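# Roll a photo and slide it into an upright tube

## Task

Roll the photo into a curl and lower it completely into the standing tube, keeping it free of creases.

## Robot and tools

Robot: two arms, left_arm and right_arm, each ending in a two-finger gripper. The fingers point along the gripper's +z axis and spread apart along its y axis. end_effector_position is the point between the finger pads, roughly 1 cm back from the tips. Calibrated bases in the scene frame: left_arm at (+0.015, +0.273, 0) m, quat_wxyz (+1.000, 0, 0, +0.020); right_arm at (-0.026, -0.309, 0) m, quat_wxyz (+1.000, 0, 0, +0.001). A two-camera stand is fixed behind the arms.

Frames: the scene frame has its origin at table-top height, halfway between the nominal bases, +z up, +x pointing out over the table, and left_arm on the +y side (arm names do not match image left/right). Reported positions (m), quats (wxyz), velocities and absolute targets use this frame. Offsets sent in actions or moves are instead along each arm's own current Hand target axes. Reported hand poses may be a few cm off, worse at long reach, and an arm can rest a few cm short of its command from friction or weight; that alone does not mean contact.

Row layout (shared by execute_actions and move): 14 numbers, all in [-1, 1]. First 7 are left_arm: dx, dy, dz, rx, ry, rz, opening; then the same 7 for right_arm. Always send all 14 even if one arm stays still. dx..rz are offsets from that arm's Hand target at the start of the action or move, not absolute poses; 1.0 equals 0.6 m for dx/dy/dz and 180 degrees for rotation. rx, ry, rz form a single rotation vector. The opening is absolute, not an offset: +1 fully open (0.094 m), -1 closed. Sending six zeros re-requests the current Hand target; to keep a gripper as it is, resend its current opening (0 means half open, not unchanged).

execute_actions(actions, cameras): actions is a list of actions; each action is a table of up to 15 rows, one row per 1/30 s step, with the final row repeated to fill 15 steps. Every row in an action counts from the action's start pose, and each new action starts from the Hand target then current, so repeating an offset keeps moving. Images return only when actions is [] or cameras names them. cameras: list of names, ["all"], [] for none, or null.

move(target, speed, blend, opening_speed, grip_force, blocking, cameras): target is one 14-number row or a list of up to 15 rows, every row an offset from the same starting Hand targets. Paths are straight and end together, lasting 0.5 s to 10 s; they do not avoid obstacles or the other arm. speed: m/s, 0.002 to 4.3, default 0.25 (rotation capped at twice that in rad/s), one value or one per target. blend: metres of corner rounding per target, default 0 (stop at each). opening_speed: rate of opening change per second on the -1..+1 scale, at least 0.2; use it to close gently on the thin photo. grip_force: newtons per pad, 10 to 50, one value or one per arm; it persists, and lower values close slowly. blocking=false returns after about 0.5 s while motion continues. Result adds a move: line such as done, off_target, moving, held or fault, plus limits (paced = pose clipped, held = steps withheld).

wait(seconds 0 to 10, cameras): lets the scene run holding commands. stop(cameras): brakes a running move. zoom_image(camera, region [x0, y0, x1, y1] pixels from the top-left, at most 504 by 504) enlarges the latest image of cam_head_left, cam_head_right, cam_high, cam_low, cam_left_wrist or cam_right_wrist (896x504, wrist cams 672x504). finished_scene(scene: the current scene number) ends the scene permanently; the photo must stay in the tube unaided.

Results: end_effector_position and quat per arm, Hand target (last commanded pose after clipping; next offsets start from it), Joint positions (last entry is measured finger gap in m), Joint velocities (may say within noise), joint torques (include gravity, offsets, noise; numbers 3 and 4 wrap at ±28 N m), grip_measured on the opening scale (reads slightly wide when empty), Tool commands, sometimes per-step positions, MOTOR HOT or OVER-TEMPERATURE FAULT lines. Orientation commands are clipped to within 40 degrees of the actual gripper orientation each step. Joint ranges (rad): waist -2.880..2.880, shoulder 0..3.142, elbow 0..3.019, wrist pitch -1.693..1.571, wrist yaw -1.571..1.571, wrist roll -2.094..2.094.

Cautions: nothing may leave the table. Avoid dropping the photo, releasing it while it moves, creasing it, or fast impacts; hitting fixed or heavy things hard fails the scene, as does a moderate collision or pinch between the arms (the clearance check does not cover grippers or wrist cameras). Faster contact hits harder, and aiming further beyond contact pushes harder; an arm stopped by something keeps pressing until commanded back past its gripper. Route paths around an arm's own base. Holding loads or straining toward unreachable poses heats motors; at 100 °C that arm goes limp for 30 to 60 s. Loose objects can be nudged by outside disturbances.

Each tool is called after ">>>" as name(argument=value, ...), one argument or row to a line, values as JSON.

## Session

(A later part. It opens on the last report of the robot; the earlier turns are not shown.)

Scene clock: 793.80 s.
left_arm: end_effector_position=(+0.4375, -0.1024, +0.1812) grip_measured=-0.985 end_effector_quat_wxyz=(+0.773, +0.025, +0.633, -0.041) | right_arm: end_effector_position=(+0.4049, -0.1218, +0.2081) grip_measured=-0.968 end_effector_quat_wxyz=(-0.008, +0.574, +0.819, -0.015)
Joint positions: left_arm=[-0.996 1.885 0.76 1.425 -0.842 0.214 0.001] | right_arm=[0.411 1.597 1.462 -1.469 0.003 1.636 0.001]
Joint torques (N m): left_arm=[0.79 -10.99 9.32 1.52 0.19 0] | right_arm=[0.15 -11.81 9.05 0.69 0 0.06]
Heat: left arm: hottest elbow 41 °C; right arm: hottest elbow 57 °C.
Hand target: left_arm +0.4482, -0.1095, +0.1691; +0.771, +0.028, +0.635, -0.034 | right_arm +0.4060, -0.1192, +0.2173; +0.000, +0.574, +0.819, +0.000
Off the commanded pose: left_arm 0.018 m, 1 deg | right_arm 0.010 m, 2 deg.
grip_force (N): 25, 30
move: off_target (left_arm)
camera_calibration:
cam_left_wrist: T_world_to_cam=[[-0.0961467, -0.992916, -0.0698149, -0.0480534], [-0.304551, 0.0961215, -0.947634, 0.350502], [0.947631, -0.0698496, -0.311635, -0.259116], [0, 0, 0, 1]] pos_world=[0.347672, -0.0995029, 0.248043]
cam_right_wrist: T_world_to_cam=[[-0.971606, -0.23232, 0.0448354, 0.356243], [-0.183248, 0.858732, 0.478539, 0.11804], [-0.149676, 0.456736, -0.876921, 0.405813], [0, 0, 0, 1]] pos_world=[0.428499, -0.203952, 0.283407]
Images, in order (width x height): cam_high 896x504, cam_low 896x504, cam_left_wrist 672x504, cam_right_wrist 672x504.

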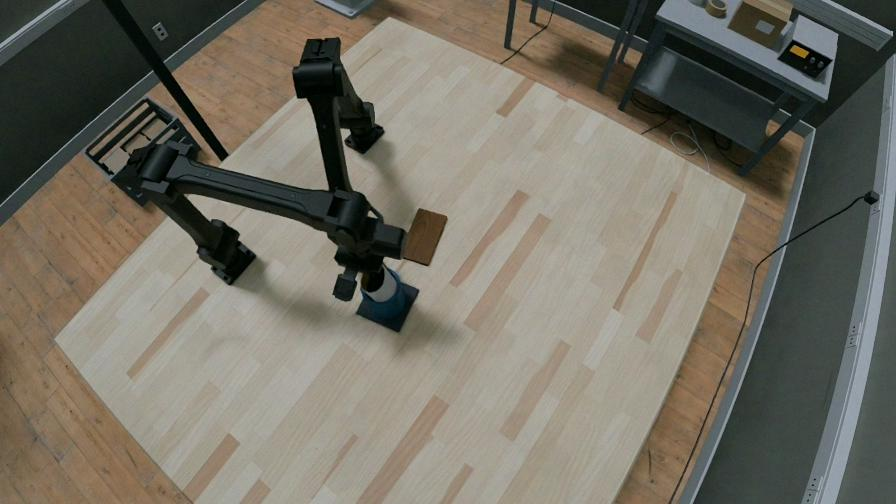

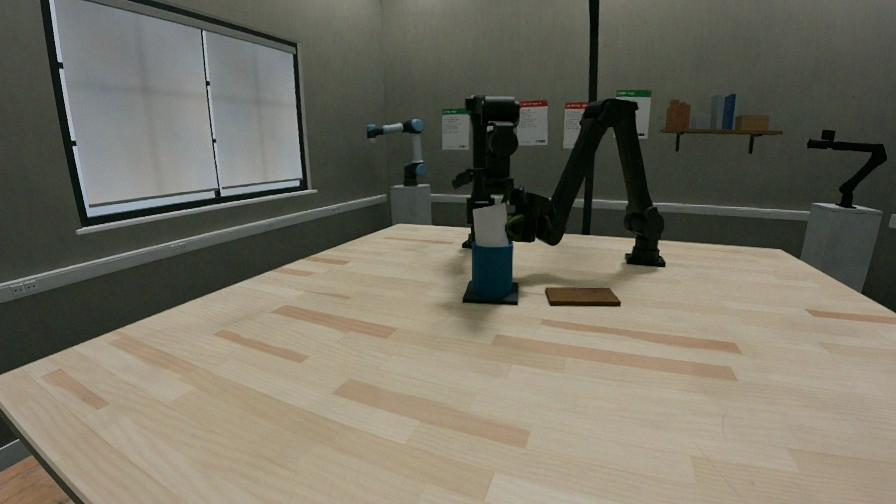

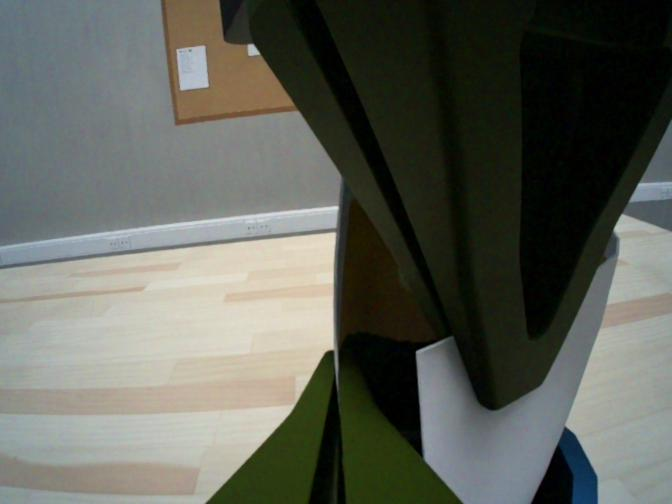

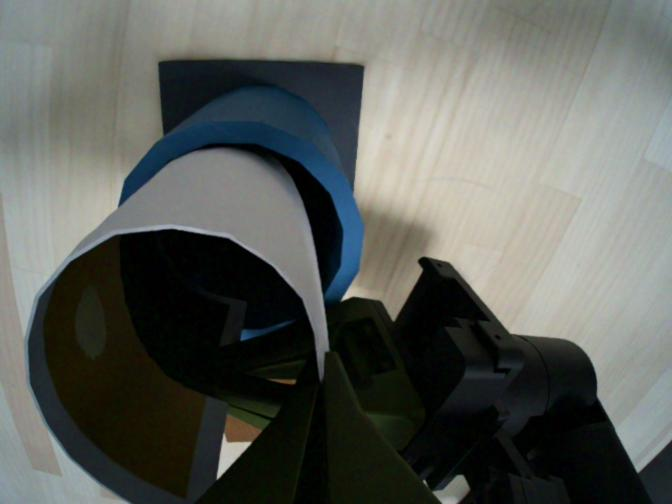

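>>> move(
  target=[
    [-0.0229,0,0.0045,0,0,0,-1,0,0,0,0,0,0,-1],
    [-0.0229,0,0.0045,0,0,0,-0.6,0,0,0,0,0,0,-1],
    [-0.0229,0,-0.162,0,0,0,-0.6,0,0,0,0,0,0,-1],
  ],
  speed=[0.05, 0.05, 0.08],
  opening_speed=0.5,
  cameras=["cam_high", "cam_low", "cam_head_left", "cam_right_wrist", "cam_left_wrist"],
)

>>> zoom_image(
  camera="cam_low",
  region=[440, 160, 580, 310],
)

>>> zoom_image(
  camera="cam_high",
  region=[330, 230, 430, 340],
)

Scene clock: 815.77 s.
left_arm: end_effector_position=(+0.3553, -0.1039, +0.1615) grip_measured=-0.603 end_effector_quat_wxyz=(+0.762, +0.029, +0.647, -0.035) | right_arm: end_effector_position=(+0.4054, -0.1229, +0.2081) grip_measured=-0.968 end_effector_quat_wxyz=(-0.008, +0.575, +0.818, -0.015)
Joint positions: left_arm=[-1.17 1.879 0.646 1.547 -1.018 0.27 0.019] | right_arm=[0.408 1.597 1.462 -1.469 0.002 1.636 0.001]
Joint torques (N m): left_arm=[-0.38 -13.63 3.84 2.29 0.05 0.11] | right_arm=[0.38 -11.87 9.02 0.72 0.03 0.06]
Heat: left arm: hottest elbow 41 °C; right arm: hottest elbow 52 °C.
Hand target: left_arm +0.3505, -0.1008, +0.1640; +0.771, +0.028, +0.635, -0.034 | right_arm +0.4059, -0.1191, +0.2173; +0.000, +0.574, +0.819, +0.000
Off the commanded pose: left_arm 0.006 m, 2 deg | right_arm 0.010 m, 2 deg.
joint sent to its limit (left arm) — joint 4 (wrist pitch), upper limit. The joint targets still meet the commanded pose.
grip_force (N): 25, 30
move: done; target 2's new opening was sent with left_arm's hand 0.013 m and 1 deg from that target
camera_calibration:
cam_left_wrist: T_world_to_cam=[[-0.0946821, -0.992066, -0.0827022, -0.0570898], [-0.337202, 0.110125, -0.934969, 0.317982], [0.936659, -0.0606376, -0.344954, -0.177154], [0, 0, 0, 1]] pos_world=[0.267751, -0.102397, 0.231472]
cam_right_wrist: T_world_to_cam=[[-0.972212, -0.229751, 0.04493, 0.356923], [-0.180818, 0.858865, 0.479224, 0.117944], [-0.148691, 0.457783, -0.876542, 0.405988], [0, 0, 0, 1]] pos_world=[0.428698, -0.205149, 0.283307]
Images, in order (width x height): cam_head_left 896x504, cam_high 896x504, cam_low 896x504, cam_left_wrist 672x504, cam_right_wrist 672x504.

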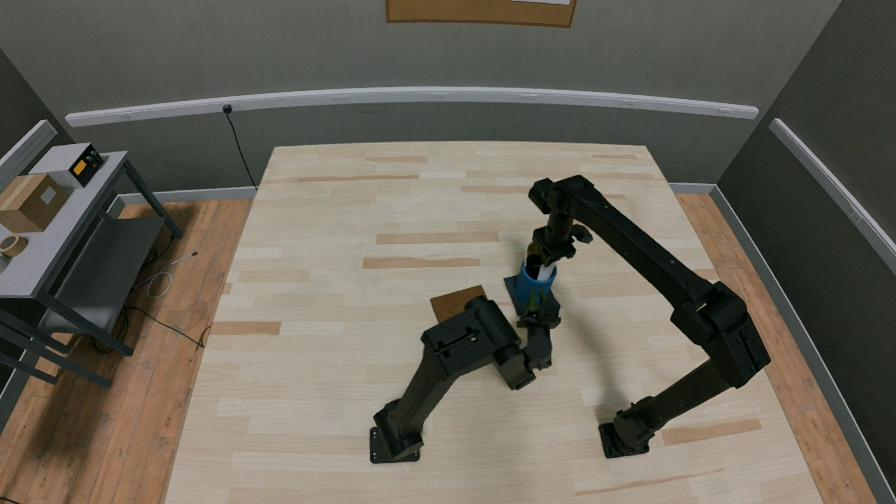

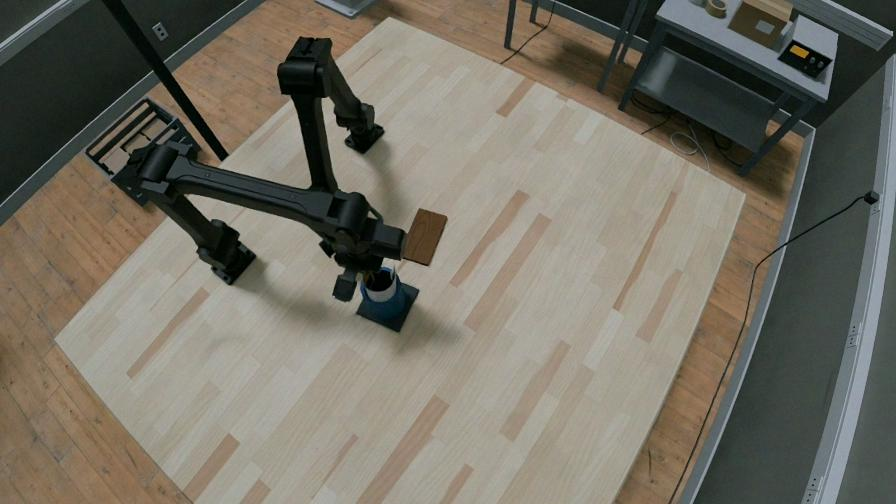

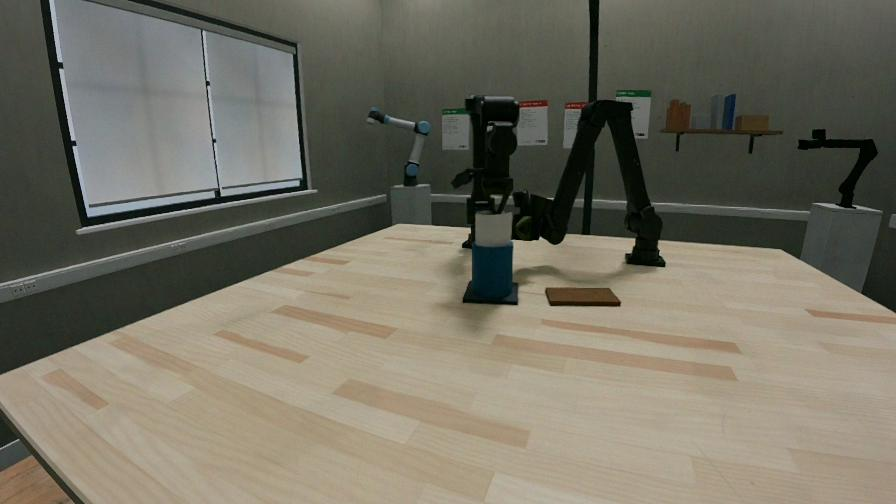

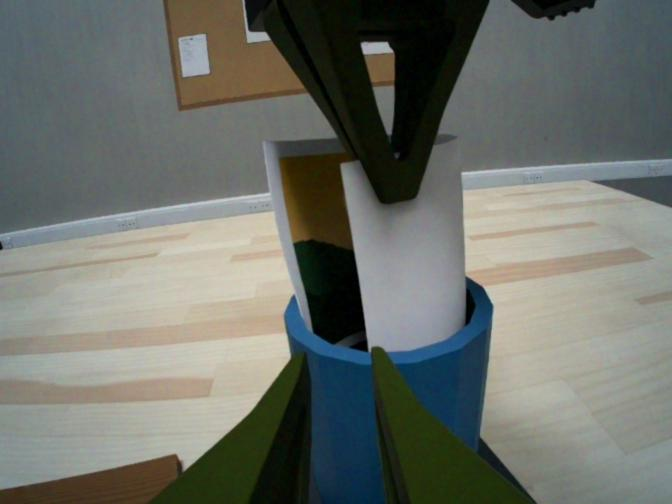

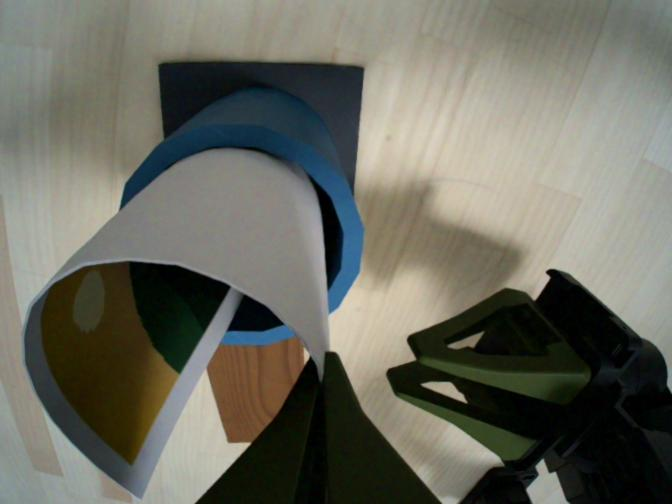

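Scaled by 3.360 from the camera's 896x504 image, which has a finer 1280x720 frame.

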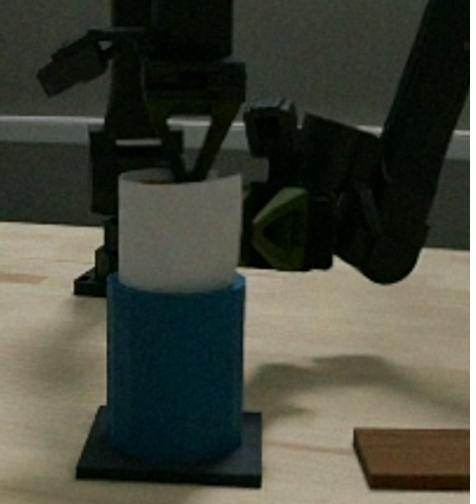

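Scaled by 4.582 from the camera's 896x504 image, which has a finer 1280x720 frame.

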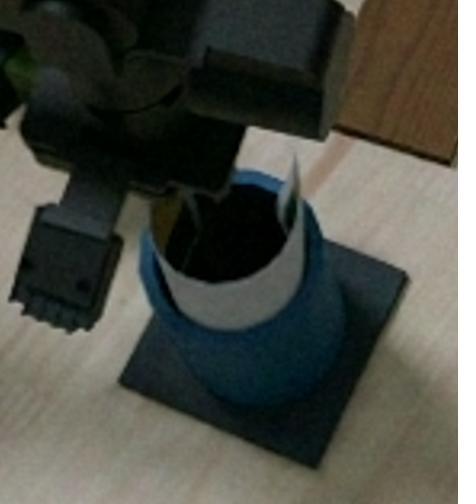

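>>> move(
  target=[
    [-0.0768,0.1211,-0.1322,0,0,0,-0.6,0,0,0,0,0,0,-1],
    [-0.0768,0.1211,-0.1322,0,0,0,-0.6,0,0,0.05,0,0,0,-1],
  ],
  speed=[0.15, 0.04],
  cameras=["cam_high", "cam_low", "cam_left_wrist", "cam_right_wrist"],
)

>>> zoom_image(
  camera="cam_low",
  region=[440, 160, 580, 310],
)

>>> zoom_image(
  camera="cam_high",
  region=[330, 230, 430, 340],
)

Scene clock: 826.90 s.
left_arm: end_effector_position=(+0.2750, -0.0245, +0.1908) grip_measured=-0.603 end_effector_quat_wxyz=(+0.749, +0.035, +0.660, -0.035) | right_arm: end_effector_position=(+0.4043, -0.1233, +0.1833) grip_measured=-0.968 end_effector_quat_wxyz=(-0.005, +0.575, +0.818, -0.009)
Joint positions: left_arm=[-1.303 1.593 0.354 1.548 -1.146 0.29 0.019] | right_arm=[0.408 1.597 1.396 -1.391 0.001 1.636 0.001]
Joint torques (N m): left_arm=[-0.56 -10.05 3.73 2.19 0.04 0.11] | right_arm=[0.44 -10.87 9.01 0.83 0.04 0.06]
Heat: left arm: hottest elbow 39 °C; right arm: hottest elbow 51 °C.
Hand target: left_arm +0.2705, -0.0209, +0.1940; +0.771, +0.028, +0.635, -0.034 | right_arm +0.4059, -0.1191, +0.1872; +0.000, +0.574, +0.819, +0.000
Off the commanded pose: left_arm 0.007 m, 4 deg | right_arm 0.006 m, 1 deg.
joint sent to its limit (left arm) — joint 4 (wrist pitch), upper limit. The joint targets are off in orientation, not in position.
grip_force (N): 25, 30
move: off_target (left_arm)
camera_calibration:
cam_left_wrist: T_world_to_cam=[[-0.105615, -0.990437, -0.0887708, 0.0207536], [-0.370094, 0.122007, -0.920948, 0.316305], [0.922971, -0.064412, -0.379441, -0.0767862], [0, 0, 0, 1]] pos_world=[0.190126, -0.0229824, 0.264007]
cam_right_wrist: T_world_to_cam=[[-0.972643, -0.229947, 0.0330131, 0.359233], [-0.18611, 0.85637, 0.481657, 0.131343], [-0.139027, 0.462336, -0.875738, 0.380841], [0, 0, 0, 1]] pos_world=[0.426797, -0.20595, 0.258395]
Images, in order (width x height): cam_high 896x504, cam_low 896x504, cam_left_wrist 672x504, cam_right_wrist 672x504.

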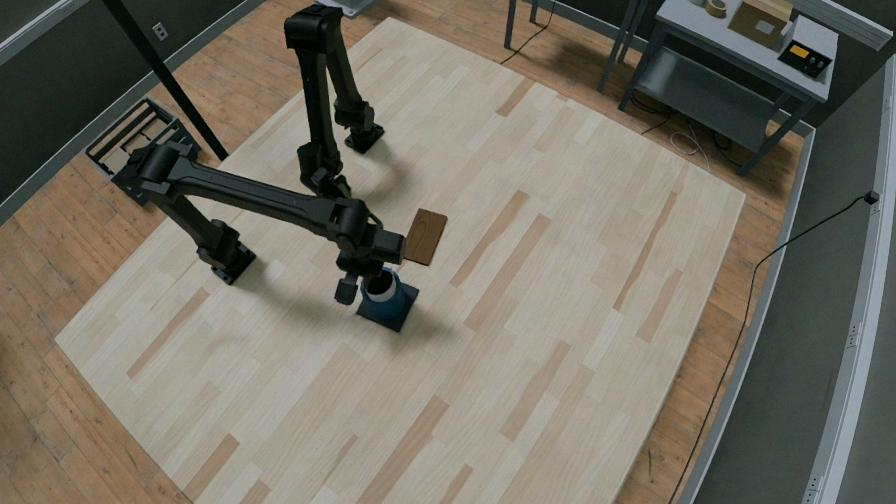

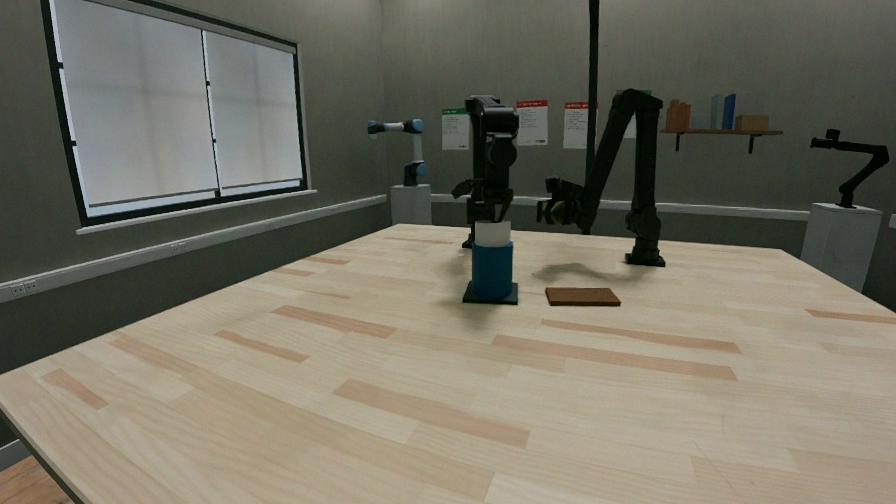

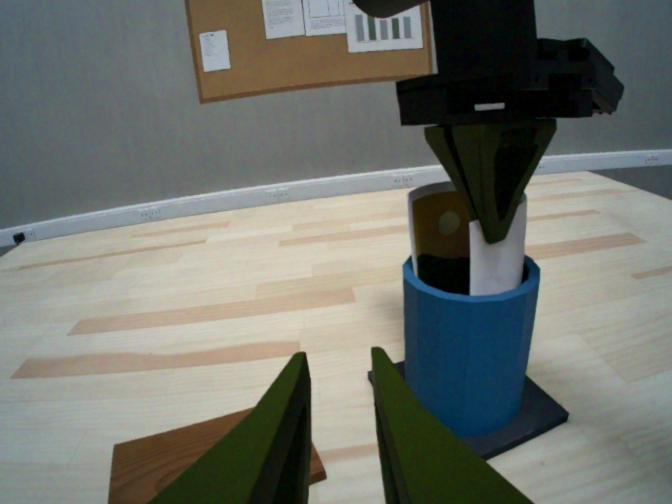

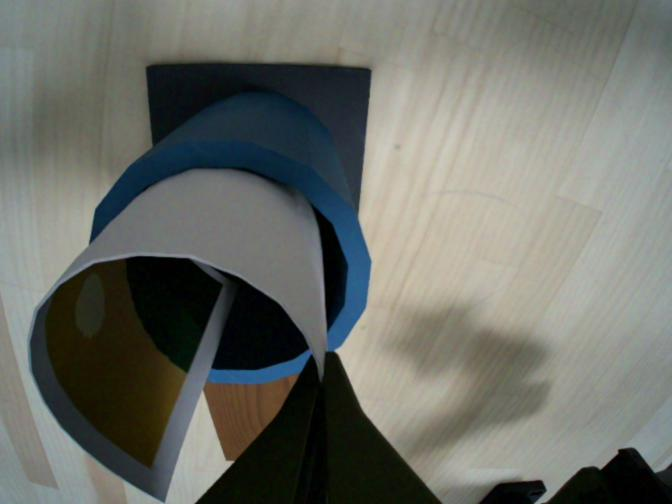

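Scaled by 3.360 from the camera's 896x504 image, which has a finer 1280x720 frame.

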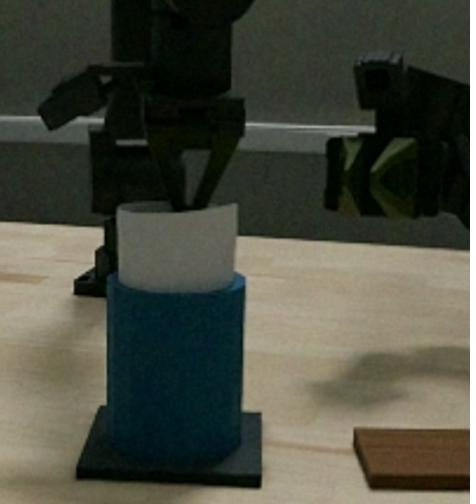

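Scaled by 4.582 from the camera's 896x504 image, which has a finer 1280x720 frame.

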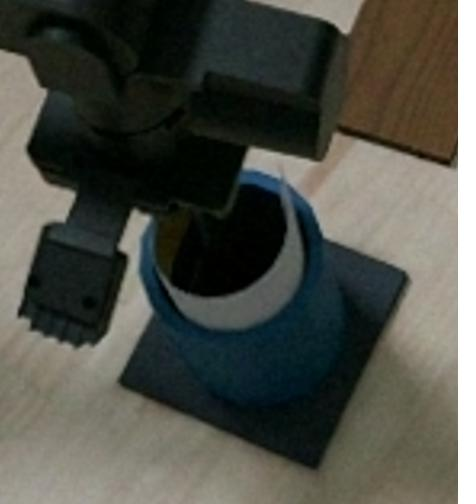

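>>> move(
  target=[0,0,0,0,0,0,-0.6,0,0,0.055,0,0,0,-1],
  speed=0.05,
  cameras=["cam_high", "cam_low", "cam_left_wrist", "cam_right_wrist"],
)

>>> zoom_image(
  camera="cam_low",
  region=[440, 160, 580, 310],
)

>>> zoom_image(
  camera="cam_left_wrist",
  region=[340, 120, 600, 400],
)

Scene clock: 832.03 s.
left_arm: end_effector_position=(+0.2750, -0.0245, +0.1908) grip_measured=-0.603 end_effector_quat_wxyz=(+0.749, +0.035, +0.660, -0.035) | right_arm: end_effector_position=(+0.4042, -0.1233, +0.1596) grip_measured=-0.968 end_effector_quat_wxyz=(+0.001, +0.575, +0.818, +0.000)
Joint positions: left_arm=[-1.303 1.593 0.354 1.548 -1.146 0.29 0.019] | right_arm=[0.408 1.597 1.333 -1.306 0.001 1.636 0.001]
Joint torques (N m): left_arm=[-0.56 -10.05 3.74 2.18 0.04 0.11] | right_arm=[0.38 -9.52 8.77 0.8 0.05 0.06]
Heat: left arm: hottest elbow 39 °C; right arm: hottest elbow 51 °C.
Hand target: left_arm +0.2705, -0.0209, +0.1940; +0.771, +0.028, +0.635, -0.034 | right_arm +0.4059, -0.1190, +0.1543; +0.000, +0.574, +0.819, +0.000
Off the commanded pose: left_arm 0.007 m, 4 deg | right_arm 0.007 m, 0 deg.
joint sent to its limit (left arm) — joint 4 (wrist pitch), upper limit. The joint targets are off in orientation, not in position.
grip_force (N): 25, 30
move: off_target (left_arm)
camera_calibration:
cam_left_wrist: T_world_to_cam=[[-0.105615, -0.990437, -0.0887708, 0.0207536], [-0.370094, 0.122007, -0.920948, 0.316305], [0.922971, -0.064412, -0.379441, -0.0767862], [0, 0, 0, 1]] pos_world=[0.190126, -0.0229824, 0.264007]
cam_right_wrist: T_world_to_cam=[[-0.973109, -0.230075, 0.0111949, 0.363593], [-0.195884, 0.852112, 0.485319, 0.145681], [-0.121199, 0.470075, -0.874265, 0.353492], [0, 0, 0, 1]] pos_world=[0.425195, -0.20665, 0.234274]
Images, in order (width x height): cam_high 896x504, cam_low 896x504, cam_left_wrist 672x504, cam_right_wrist 672x504.

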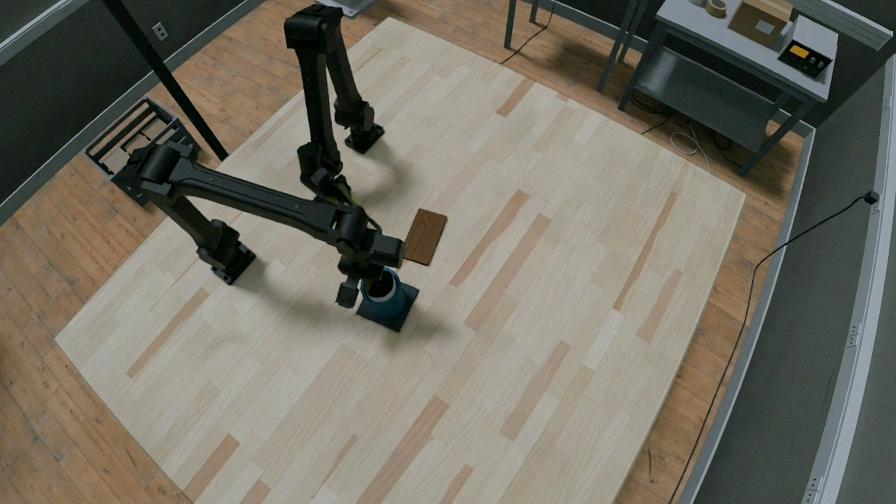

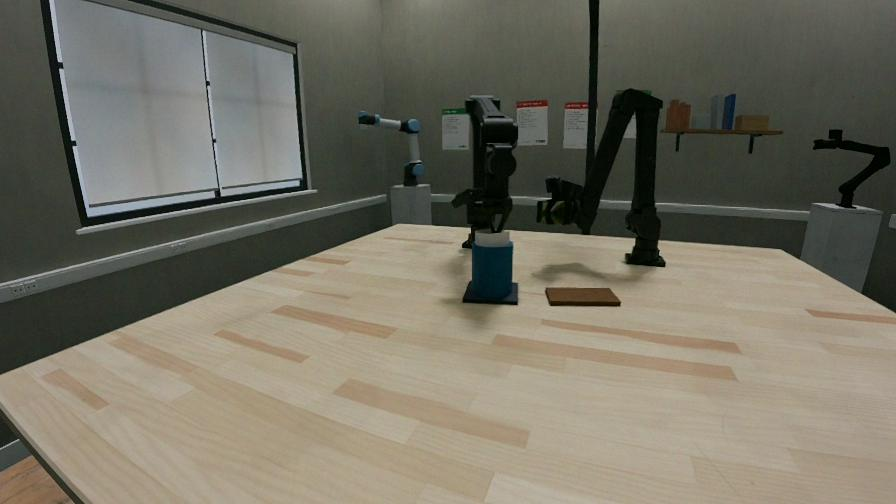

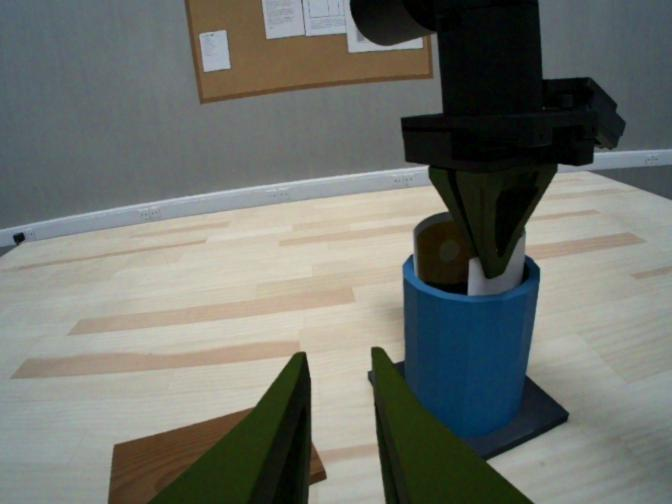

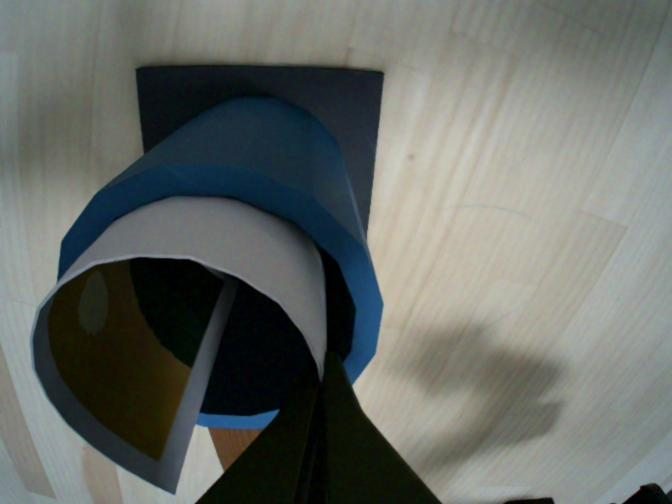

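Scaled by 3.360 from the camera's 896x504 image, which has a finer 1280x720 frame.

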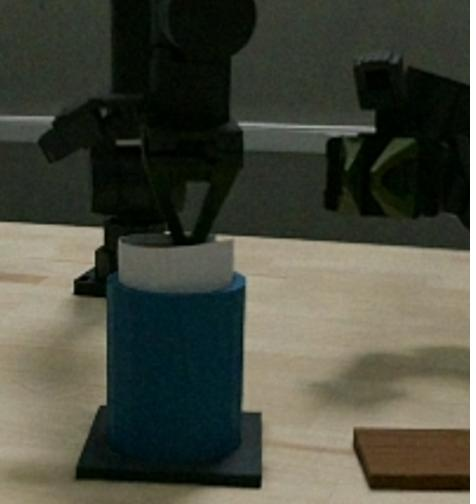

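Scaled by 1.800 from the camera's 672x504 image, which has a finer 960x720 frame.

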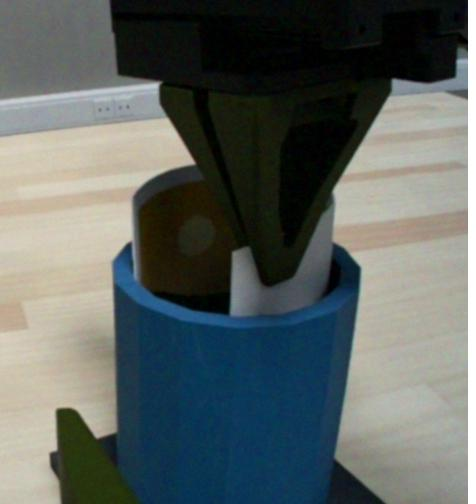

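>>> move(
  target=[
    [0,0,0,0,0,0,-0.6,0,0,0.012,0,0,0,-1],
    [0,0,0,0,0,0,-0.6,0,0,0.012,0,0,0,-0.65],
    [0,0,0,0,0,0,-0.6,0,0,-0.14,0,0,0,-0.65],
  ],
  speed=[0.04, 0.04, 0.08],
  opening_speed=0.4,
  cameras=["cam_high", "cam_low", "cam_left_wrist", "cam_right_wrist"],
)

>>> zoom_image(
  camera="cam_low",
  region=[440, 160, 580, 310],
)

>>> zoom_image(
  camera="cam_left_wrist",
  region=[340, 120, 600, 400],
)

Scene clock: 841.70 s.
left_arm: end_effector_position=(+0.2750, -0.0245, +0.1908) grip_measured=-0.603 end_effector_quat_wxyz=(+0.749, +0.035, +0.660, -0.035) | right_arm: end_effector_position=(+0.3941, -0.1277, +0.2054) grip_measured=-0.651 end_effector_quat_wxyz=(-0.018, +0.575, +0.817, -0.031)
Joint positions: left_arm=[-1.303 1.593 0.354 1.548 -1.146 0.29 0.019] | right_arm=[0.408 1.591 1.447 -1.499 0.001 1.636 0.016]
Joint torques (N m): left_arm=[-0.56 -10.05 3.74 2.19 0.04 0.11] | right_arm=[0.44 -11.87 14.09 -0.34 0.03 0.06]
Heat: left arm: hottest elbow 37 °C; right arm: hottest elbow 51 °C.
Hand target: left_arm +0.2705, -0.0209, +0.1940; +0.771, +0.028, +0.635, -0.034 | right_arm +0.4059, -0.1191, +0.2382; +0.000, +0.574, +0.819, +0.000
Off the commanded pose: left_arm 0.007 m, 4 deg | right_arm 0.036 m, 4 deg.
joint sent to its limit (left arm) — joint 4 (wrist pitch), upper limit. The joint targets are off in orientation, not in position.
grip_force (N): 25, 30
move: off_target (left_arm, right_arm)
camera_calibration:
cam_left_wrist: T_world_to_cam=[[-0.105615, -0.990437, -0.0887708, 0.0207536], [-0.370094, 0.122007, -0.920948, 0.316305], [0.922971, -0.064412, -0.379441, -0.0767862], [0, 0, 0, 1]] pos_world=[0.190126, -0.0229824, 0.264007]
cam_right_wrist: T_world_to_cam=[[-0.969919, -0.228755, 0.0832381, 0.336296], [-0.163736, 0.866096, 0.4723, 0.11693], [-0.180134, 0.444464, -0.877499, 0.415116], [0, 0, 0, 1]] pos_world=[0.420102, -0.208847, 0.281045]
Images, in order (width x height): cam_high 896x504, cam_low 896x504, cam_left_wrist 672x504, cam_right_wrist 672x504.

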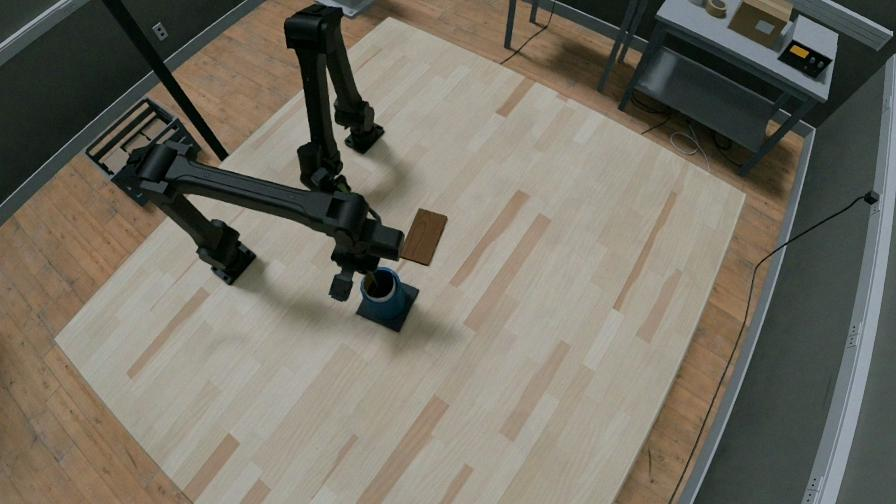

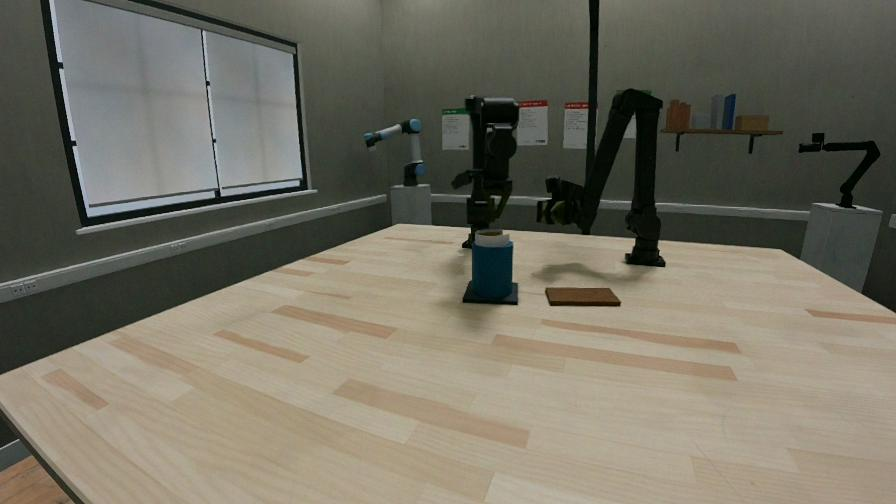

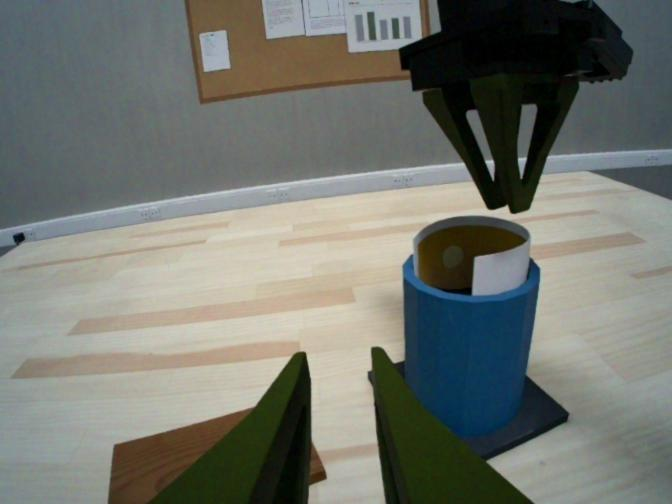

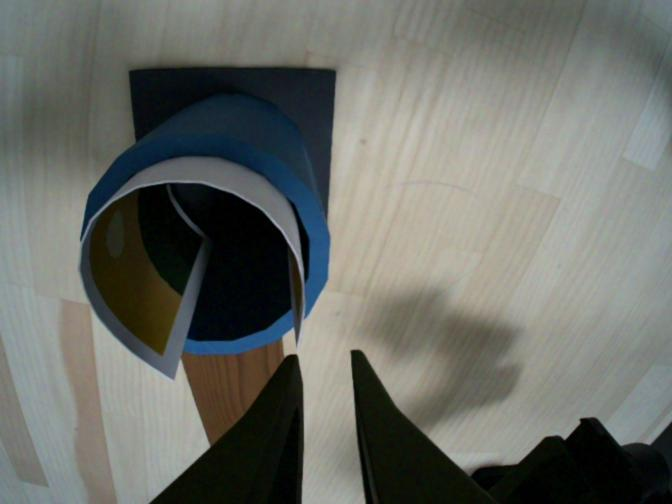

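Scaled by 3.360 from the camera's 896x504 image, which has a finer 1280x720 frame.

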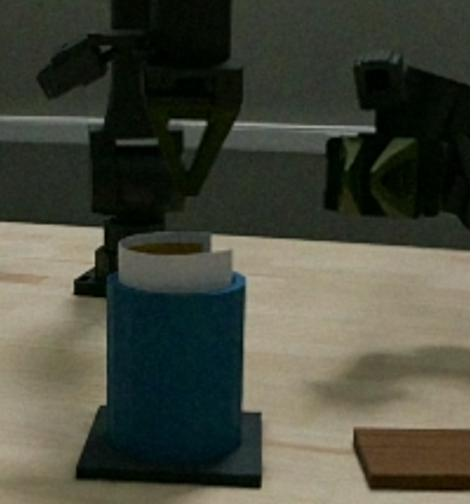

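Scaled by 1.800 from the camera's 672x504 image, which has a finer 960x720 frame.

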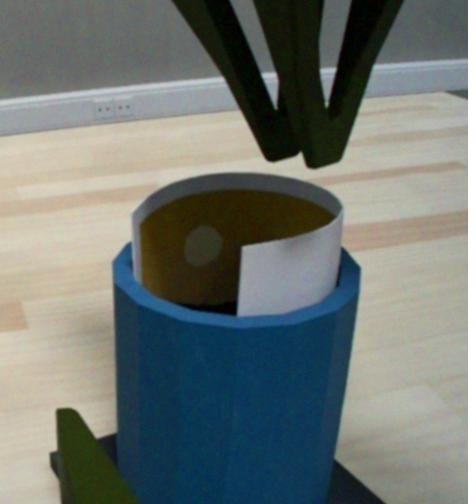

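>>> move(
  target=[0,0,0,0,0,0,-0.6,-0.0858,0.0752,0.0167,0,0,0,-1],
  speed=0.1,
  cameras=["cam_high", "cam_low", "cam_left_wrist", "cam_right_wrist"],
)

>>> zoom_image(
  camera="cam_low",
  region=[440, 160, 580, 310],
)

>>> zoom_image(
  camera="cam_left_wrist",
  region=[340, 120, 600, 400],
)

Scene clock: 859.40 s.
left_arm: end_effector_position=(+0.2750, -0.0245, +0.1908) grip_measured=-0.603 end_effector_quat_wxyz=(+0.749, +0.035, +0.660, -0.035) | right_arm: end_effector_position=(+0.4491, -0.1544, +0.2105) grip_measured=-0.985 end_effector_quat_wxyz=(-0.011, +0.576, +0.817, -0.016)
Joint positions: left_arm=[-1.303 1.593 0.354 1.548 -1.146 0.29 0.019] | right_arm=[0.315 1.677 1.568 -1.5 0.001 1.546 0.001]
Joint torques (N m): left_arm=[-0.56 -10.05 3.74 2.18 0.04 0.11] | right_arm=[-0.62 -10.64 14.31 -0.28 0.08 -0.09]
Heat: left arm: hottest elbow 36 °C; right arm: hottest elbow 59 °C.
Hand target: left_arm +0.2705, -0.0209, +0.1940; +0.771, +0.028, +0.635, -0.034 | right_arm +0.4659, -0.1522, +0.2283; +0.000, +0.574, +0.819, +0.000
Off the commanded pose: left_arm 0.007 m, 4 deg | right_arm 0.024 m, 2 deg.
joint sent to its limit (left arm) — joint 4 (wrist pitch), upper limit. The joint targets are off in orientation, not in position.
grip_force (N): 25, 30
move: off_target (left_arm, right_arm)
camera_calibration:
cam_left_wrist: T_world_to_cam=[[-0.105615, -0.990437, -0.0887708, 0.0207536], [-0.370094, 0.122007, -0.920948, 0.316305], [0.922971, -0.064412, -0.379441, -0.0767862], [0, 0, 0, 1]] pos_world=[0.190126, -0.0229824, 0.264007]
cam_right_wrist: T_world_to_cam=[[-0.972533, -0.227144, 0.0508461, 0.391398], [-0.175373, 0.858674, 0.481585, 0.148774], [-0.15305, 0.45944, -0.874923, 0.430964], [0, 0, 0, 1]] pos_world=[0.472697, -0.236847, 0.285512]
Images, in order (width x height): cam_high 896x504, cam_low 896x504, cam_left_wrist 672x504, cam_right_wrist 672x504.

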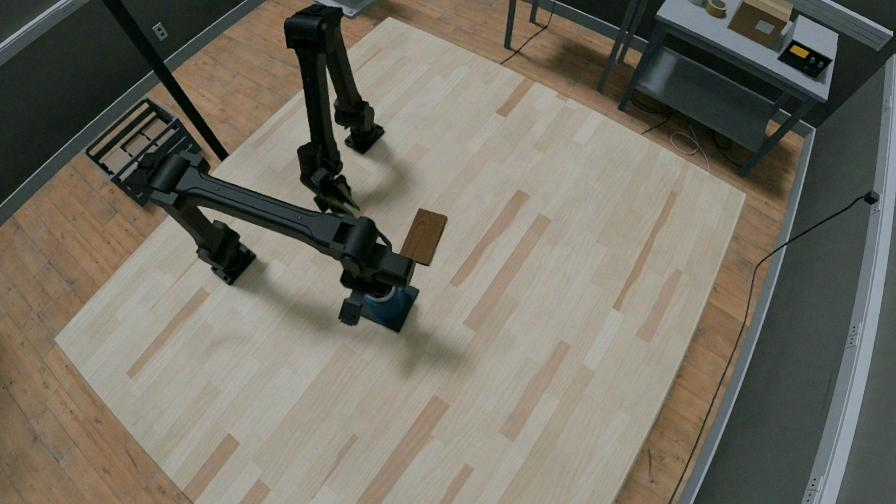

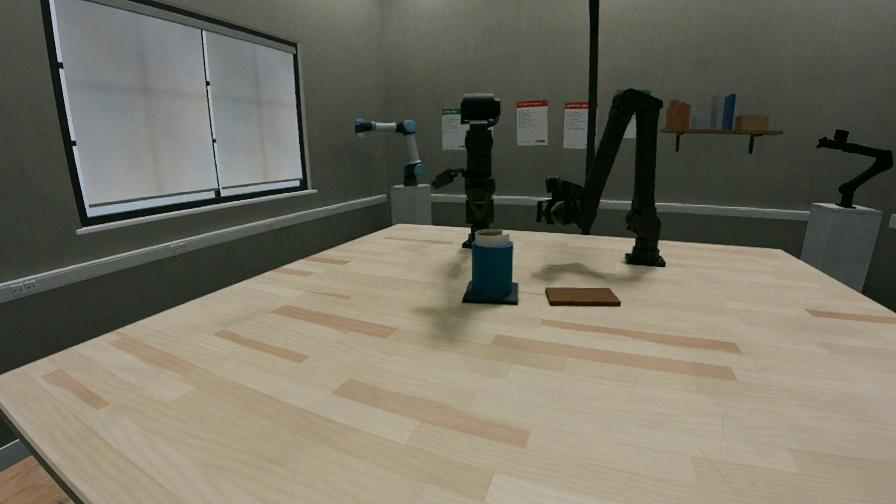

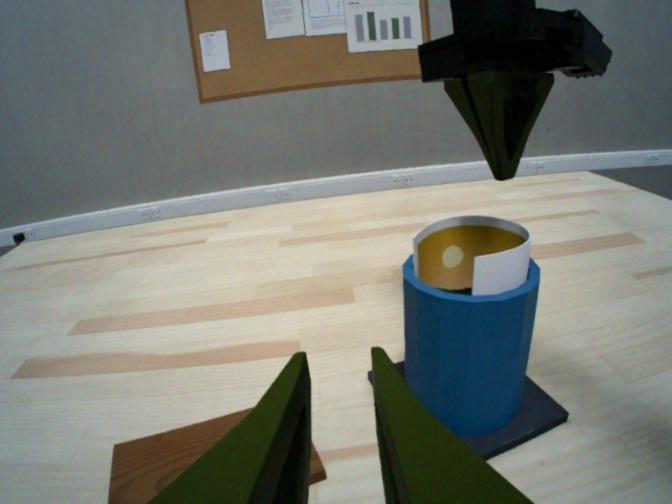

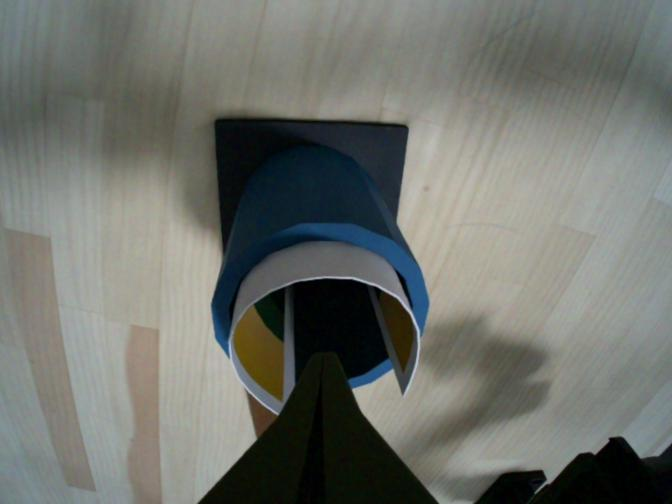

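Scaled by 3.360 from the camera's 896x504 image, which has a finer 1280x720 frame.

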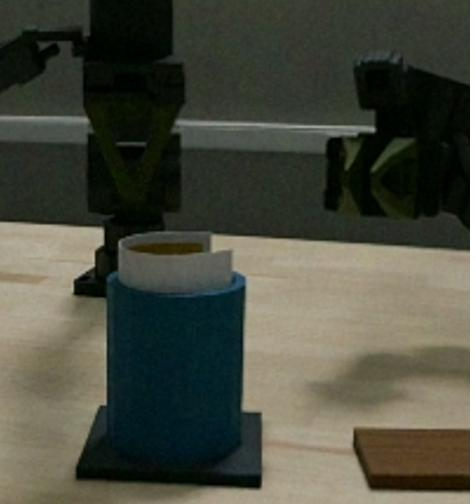

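Scaled by 1.800 from the camera's 672x504 image, which has a finer 960x720 frame.

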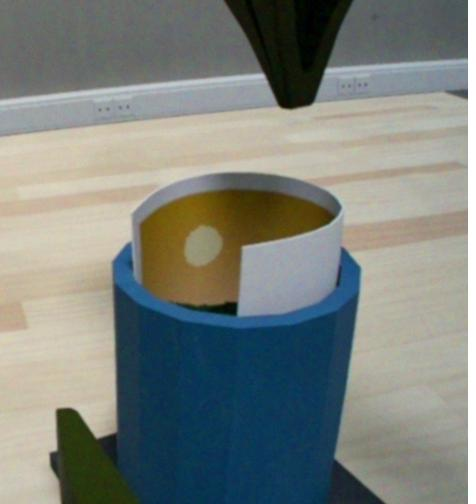

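>>> move(
  target=[0,0,0,0,0,0,-0.6,-0.0087,0.004,0.0833,0,0,0,-1],
  speed=0.06,
  cameras=["cam_low", "cam_left_wrist", "cam_right_wrist"],
)

>>> zoom_image(
  camera="cam_left_wrist",
  region=[340, 120, 600, 400],
)

Scene clock: 869.40 s.
left_arm: end_effector_position=(+0.2750, -0.0245, +0.1908) grip_measured=-0.603 end_effector_quat_wxyz=(+0.749, +0.035, +0.660, -0.035) | right_arm: end_effector_position=(+0.4638, -0.1521, +0.1821) grip_measured=-0.985 end_effector_quat_wxyz=(-0.001, +0.574, +0.819, -0.002)
Joint positions: left_arm=[-1.303 1.593 0.354 1.548 -1.146 0.29 0.019] | right_arm=[0.311 1.703 1.528 -1.399 0.001 1.535 0.001]
Joint torques (N m): left_arm=[-0.56 -10.11 3.74 2.18 0.04 0.11] | right_arm=[-1.08 -11.05 9.26 0.66 0.05 -0.1]
Heat: left arm: hottest elbow 35 °C; right arm: hottest elbow 58 °C.
Hand target: left_arm +0.2705, -0.0209, +0.1940; +0.771, +0.028, +0.635, -0.034 | right_arm +0.4700, -0.1562, +0.1782; +0.000, +0.574, +0.819, +0.000
Off the commanded pose: left_arm 0.007 m, 4 deg | right_arm 0.008 m, 0 deg.
joint sent to its limit (left arm) — joint 4 (wrist pitch), upper limit. The joint targets are off in orientation, not in position.
grip_force (N): 25, 30
move: off_target (left_arm)
camera_calibration:
cam_left_wrist: T_world_to_cam=[[-0.105615, -0.990437, -0.0887708, 0.0207536], [-0.370094, 0.122007, -0.920948, 0.316305], [0.922971, -0.064412, -0.379441, -0.0767862], [0, 0, 0, 1]] pos_world=[0.190126, -0.0229824, 0.264007]
cam_right_wrist: T_world_to_cam=[[-0.97232, -0.233084, 0.0163095, 0.412935], [-0.196183, 0.852313, 0.484846, 0.171141], [-0.126911, 0.468225, -0.874448, 0.396468], [0, 0, 0, 1]] pos_world=[0.485396, -0.235253, 0.256979]
Images, in order (width x height): cam_low 896x504, cam_left_wrist 672x504, cam_right_wrist 672x504.

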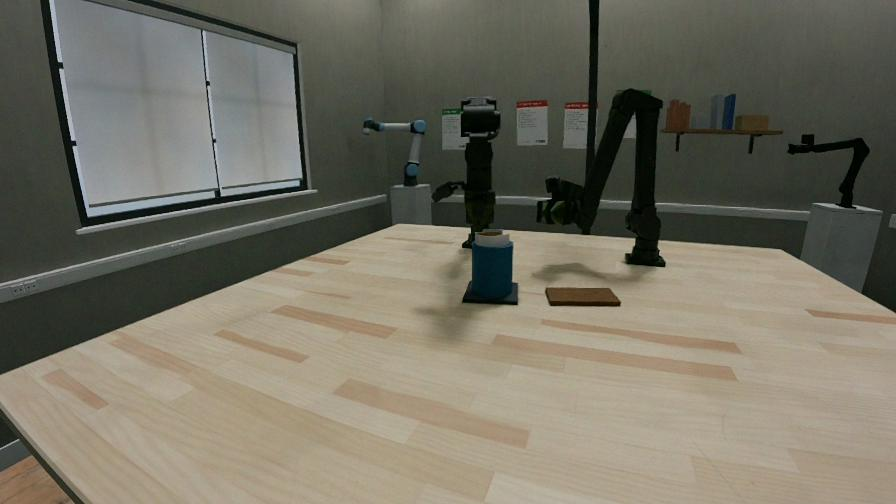

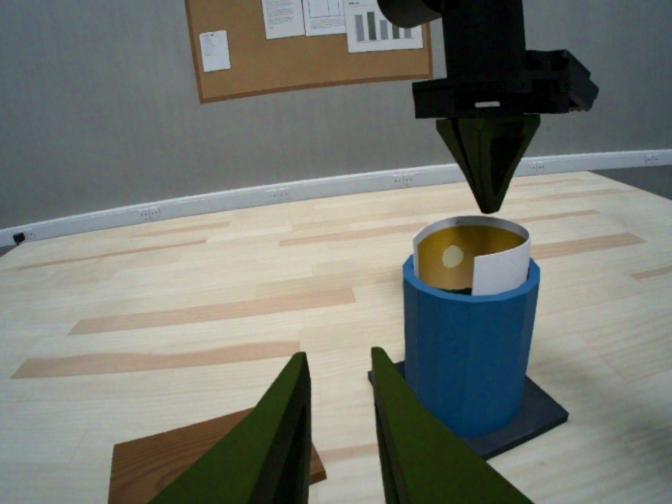

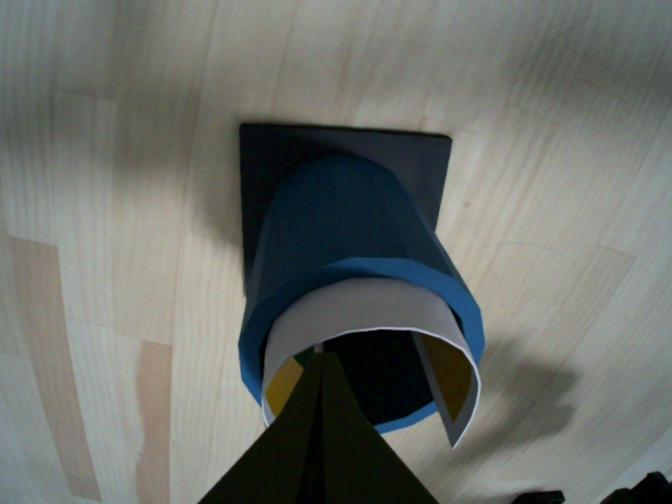

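Scaled by 1.800 from the camera's 672x504 image, which has a finer 960x720 frame.

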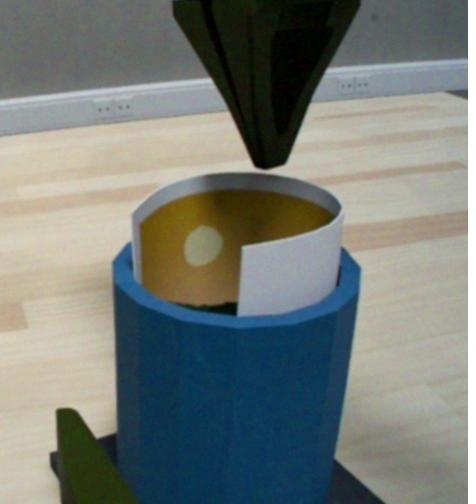

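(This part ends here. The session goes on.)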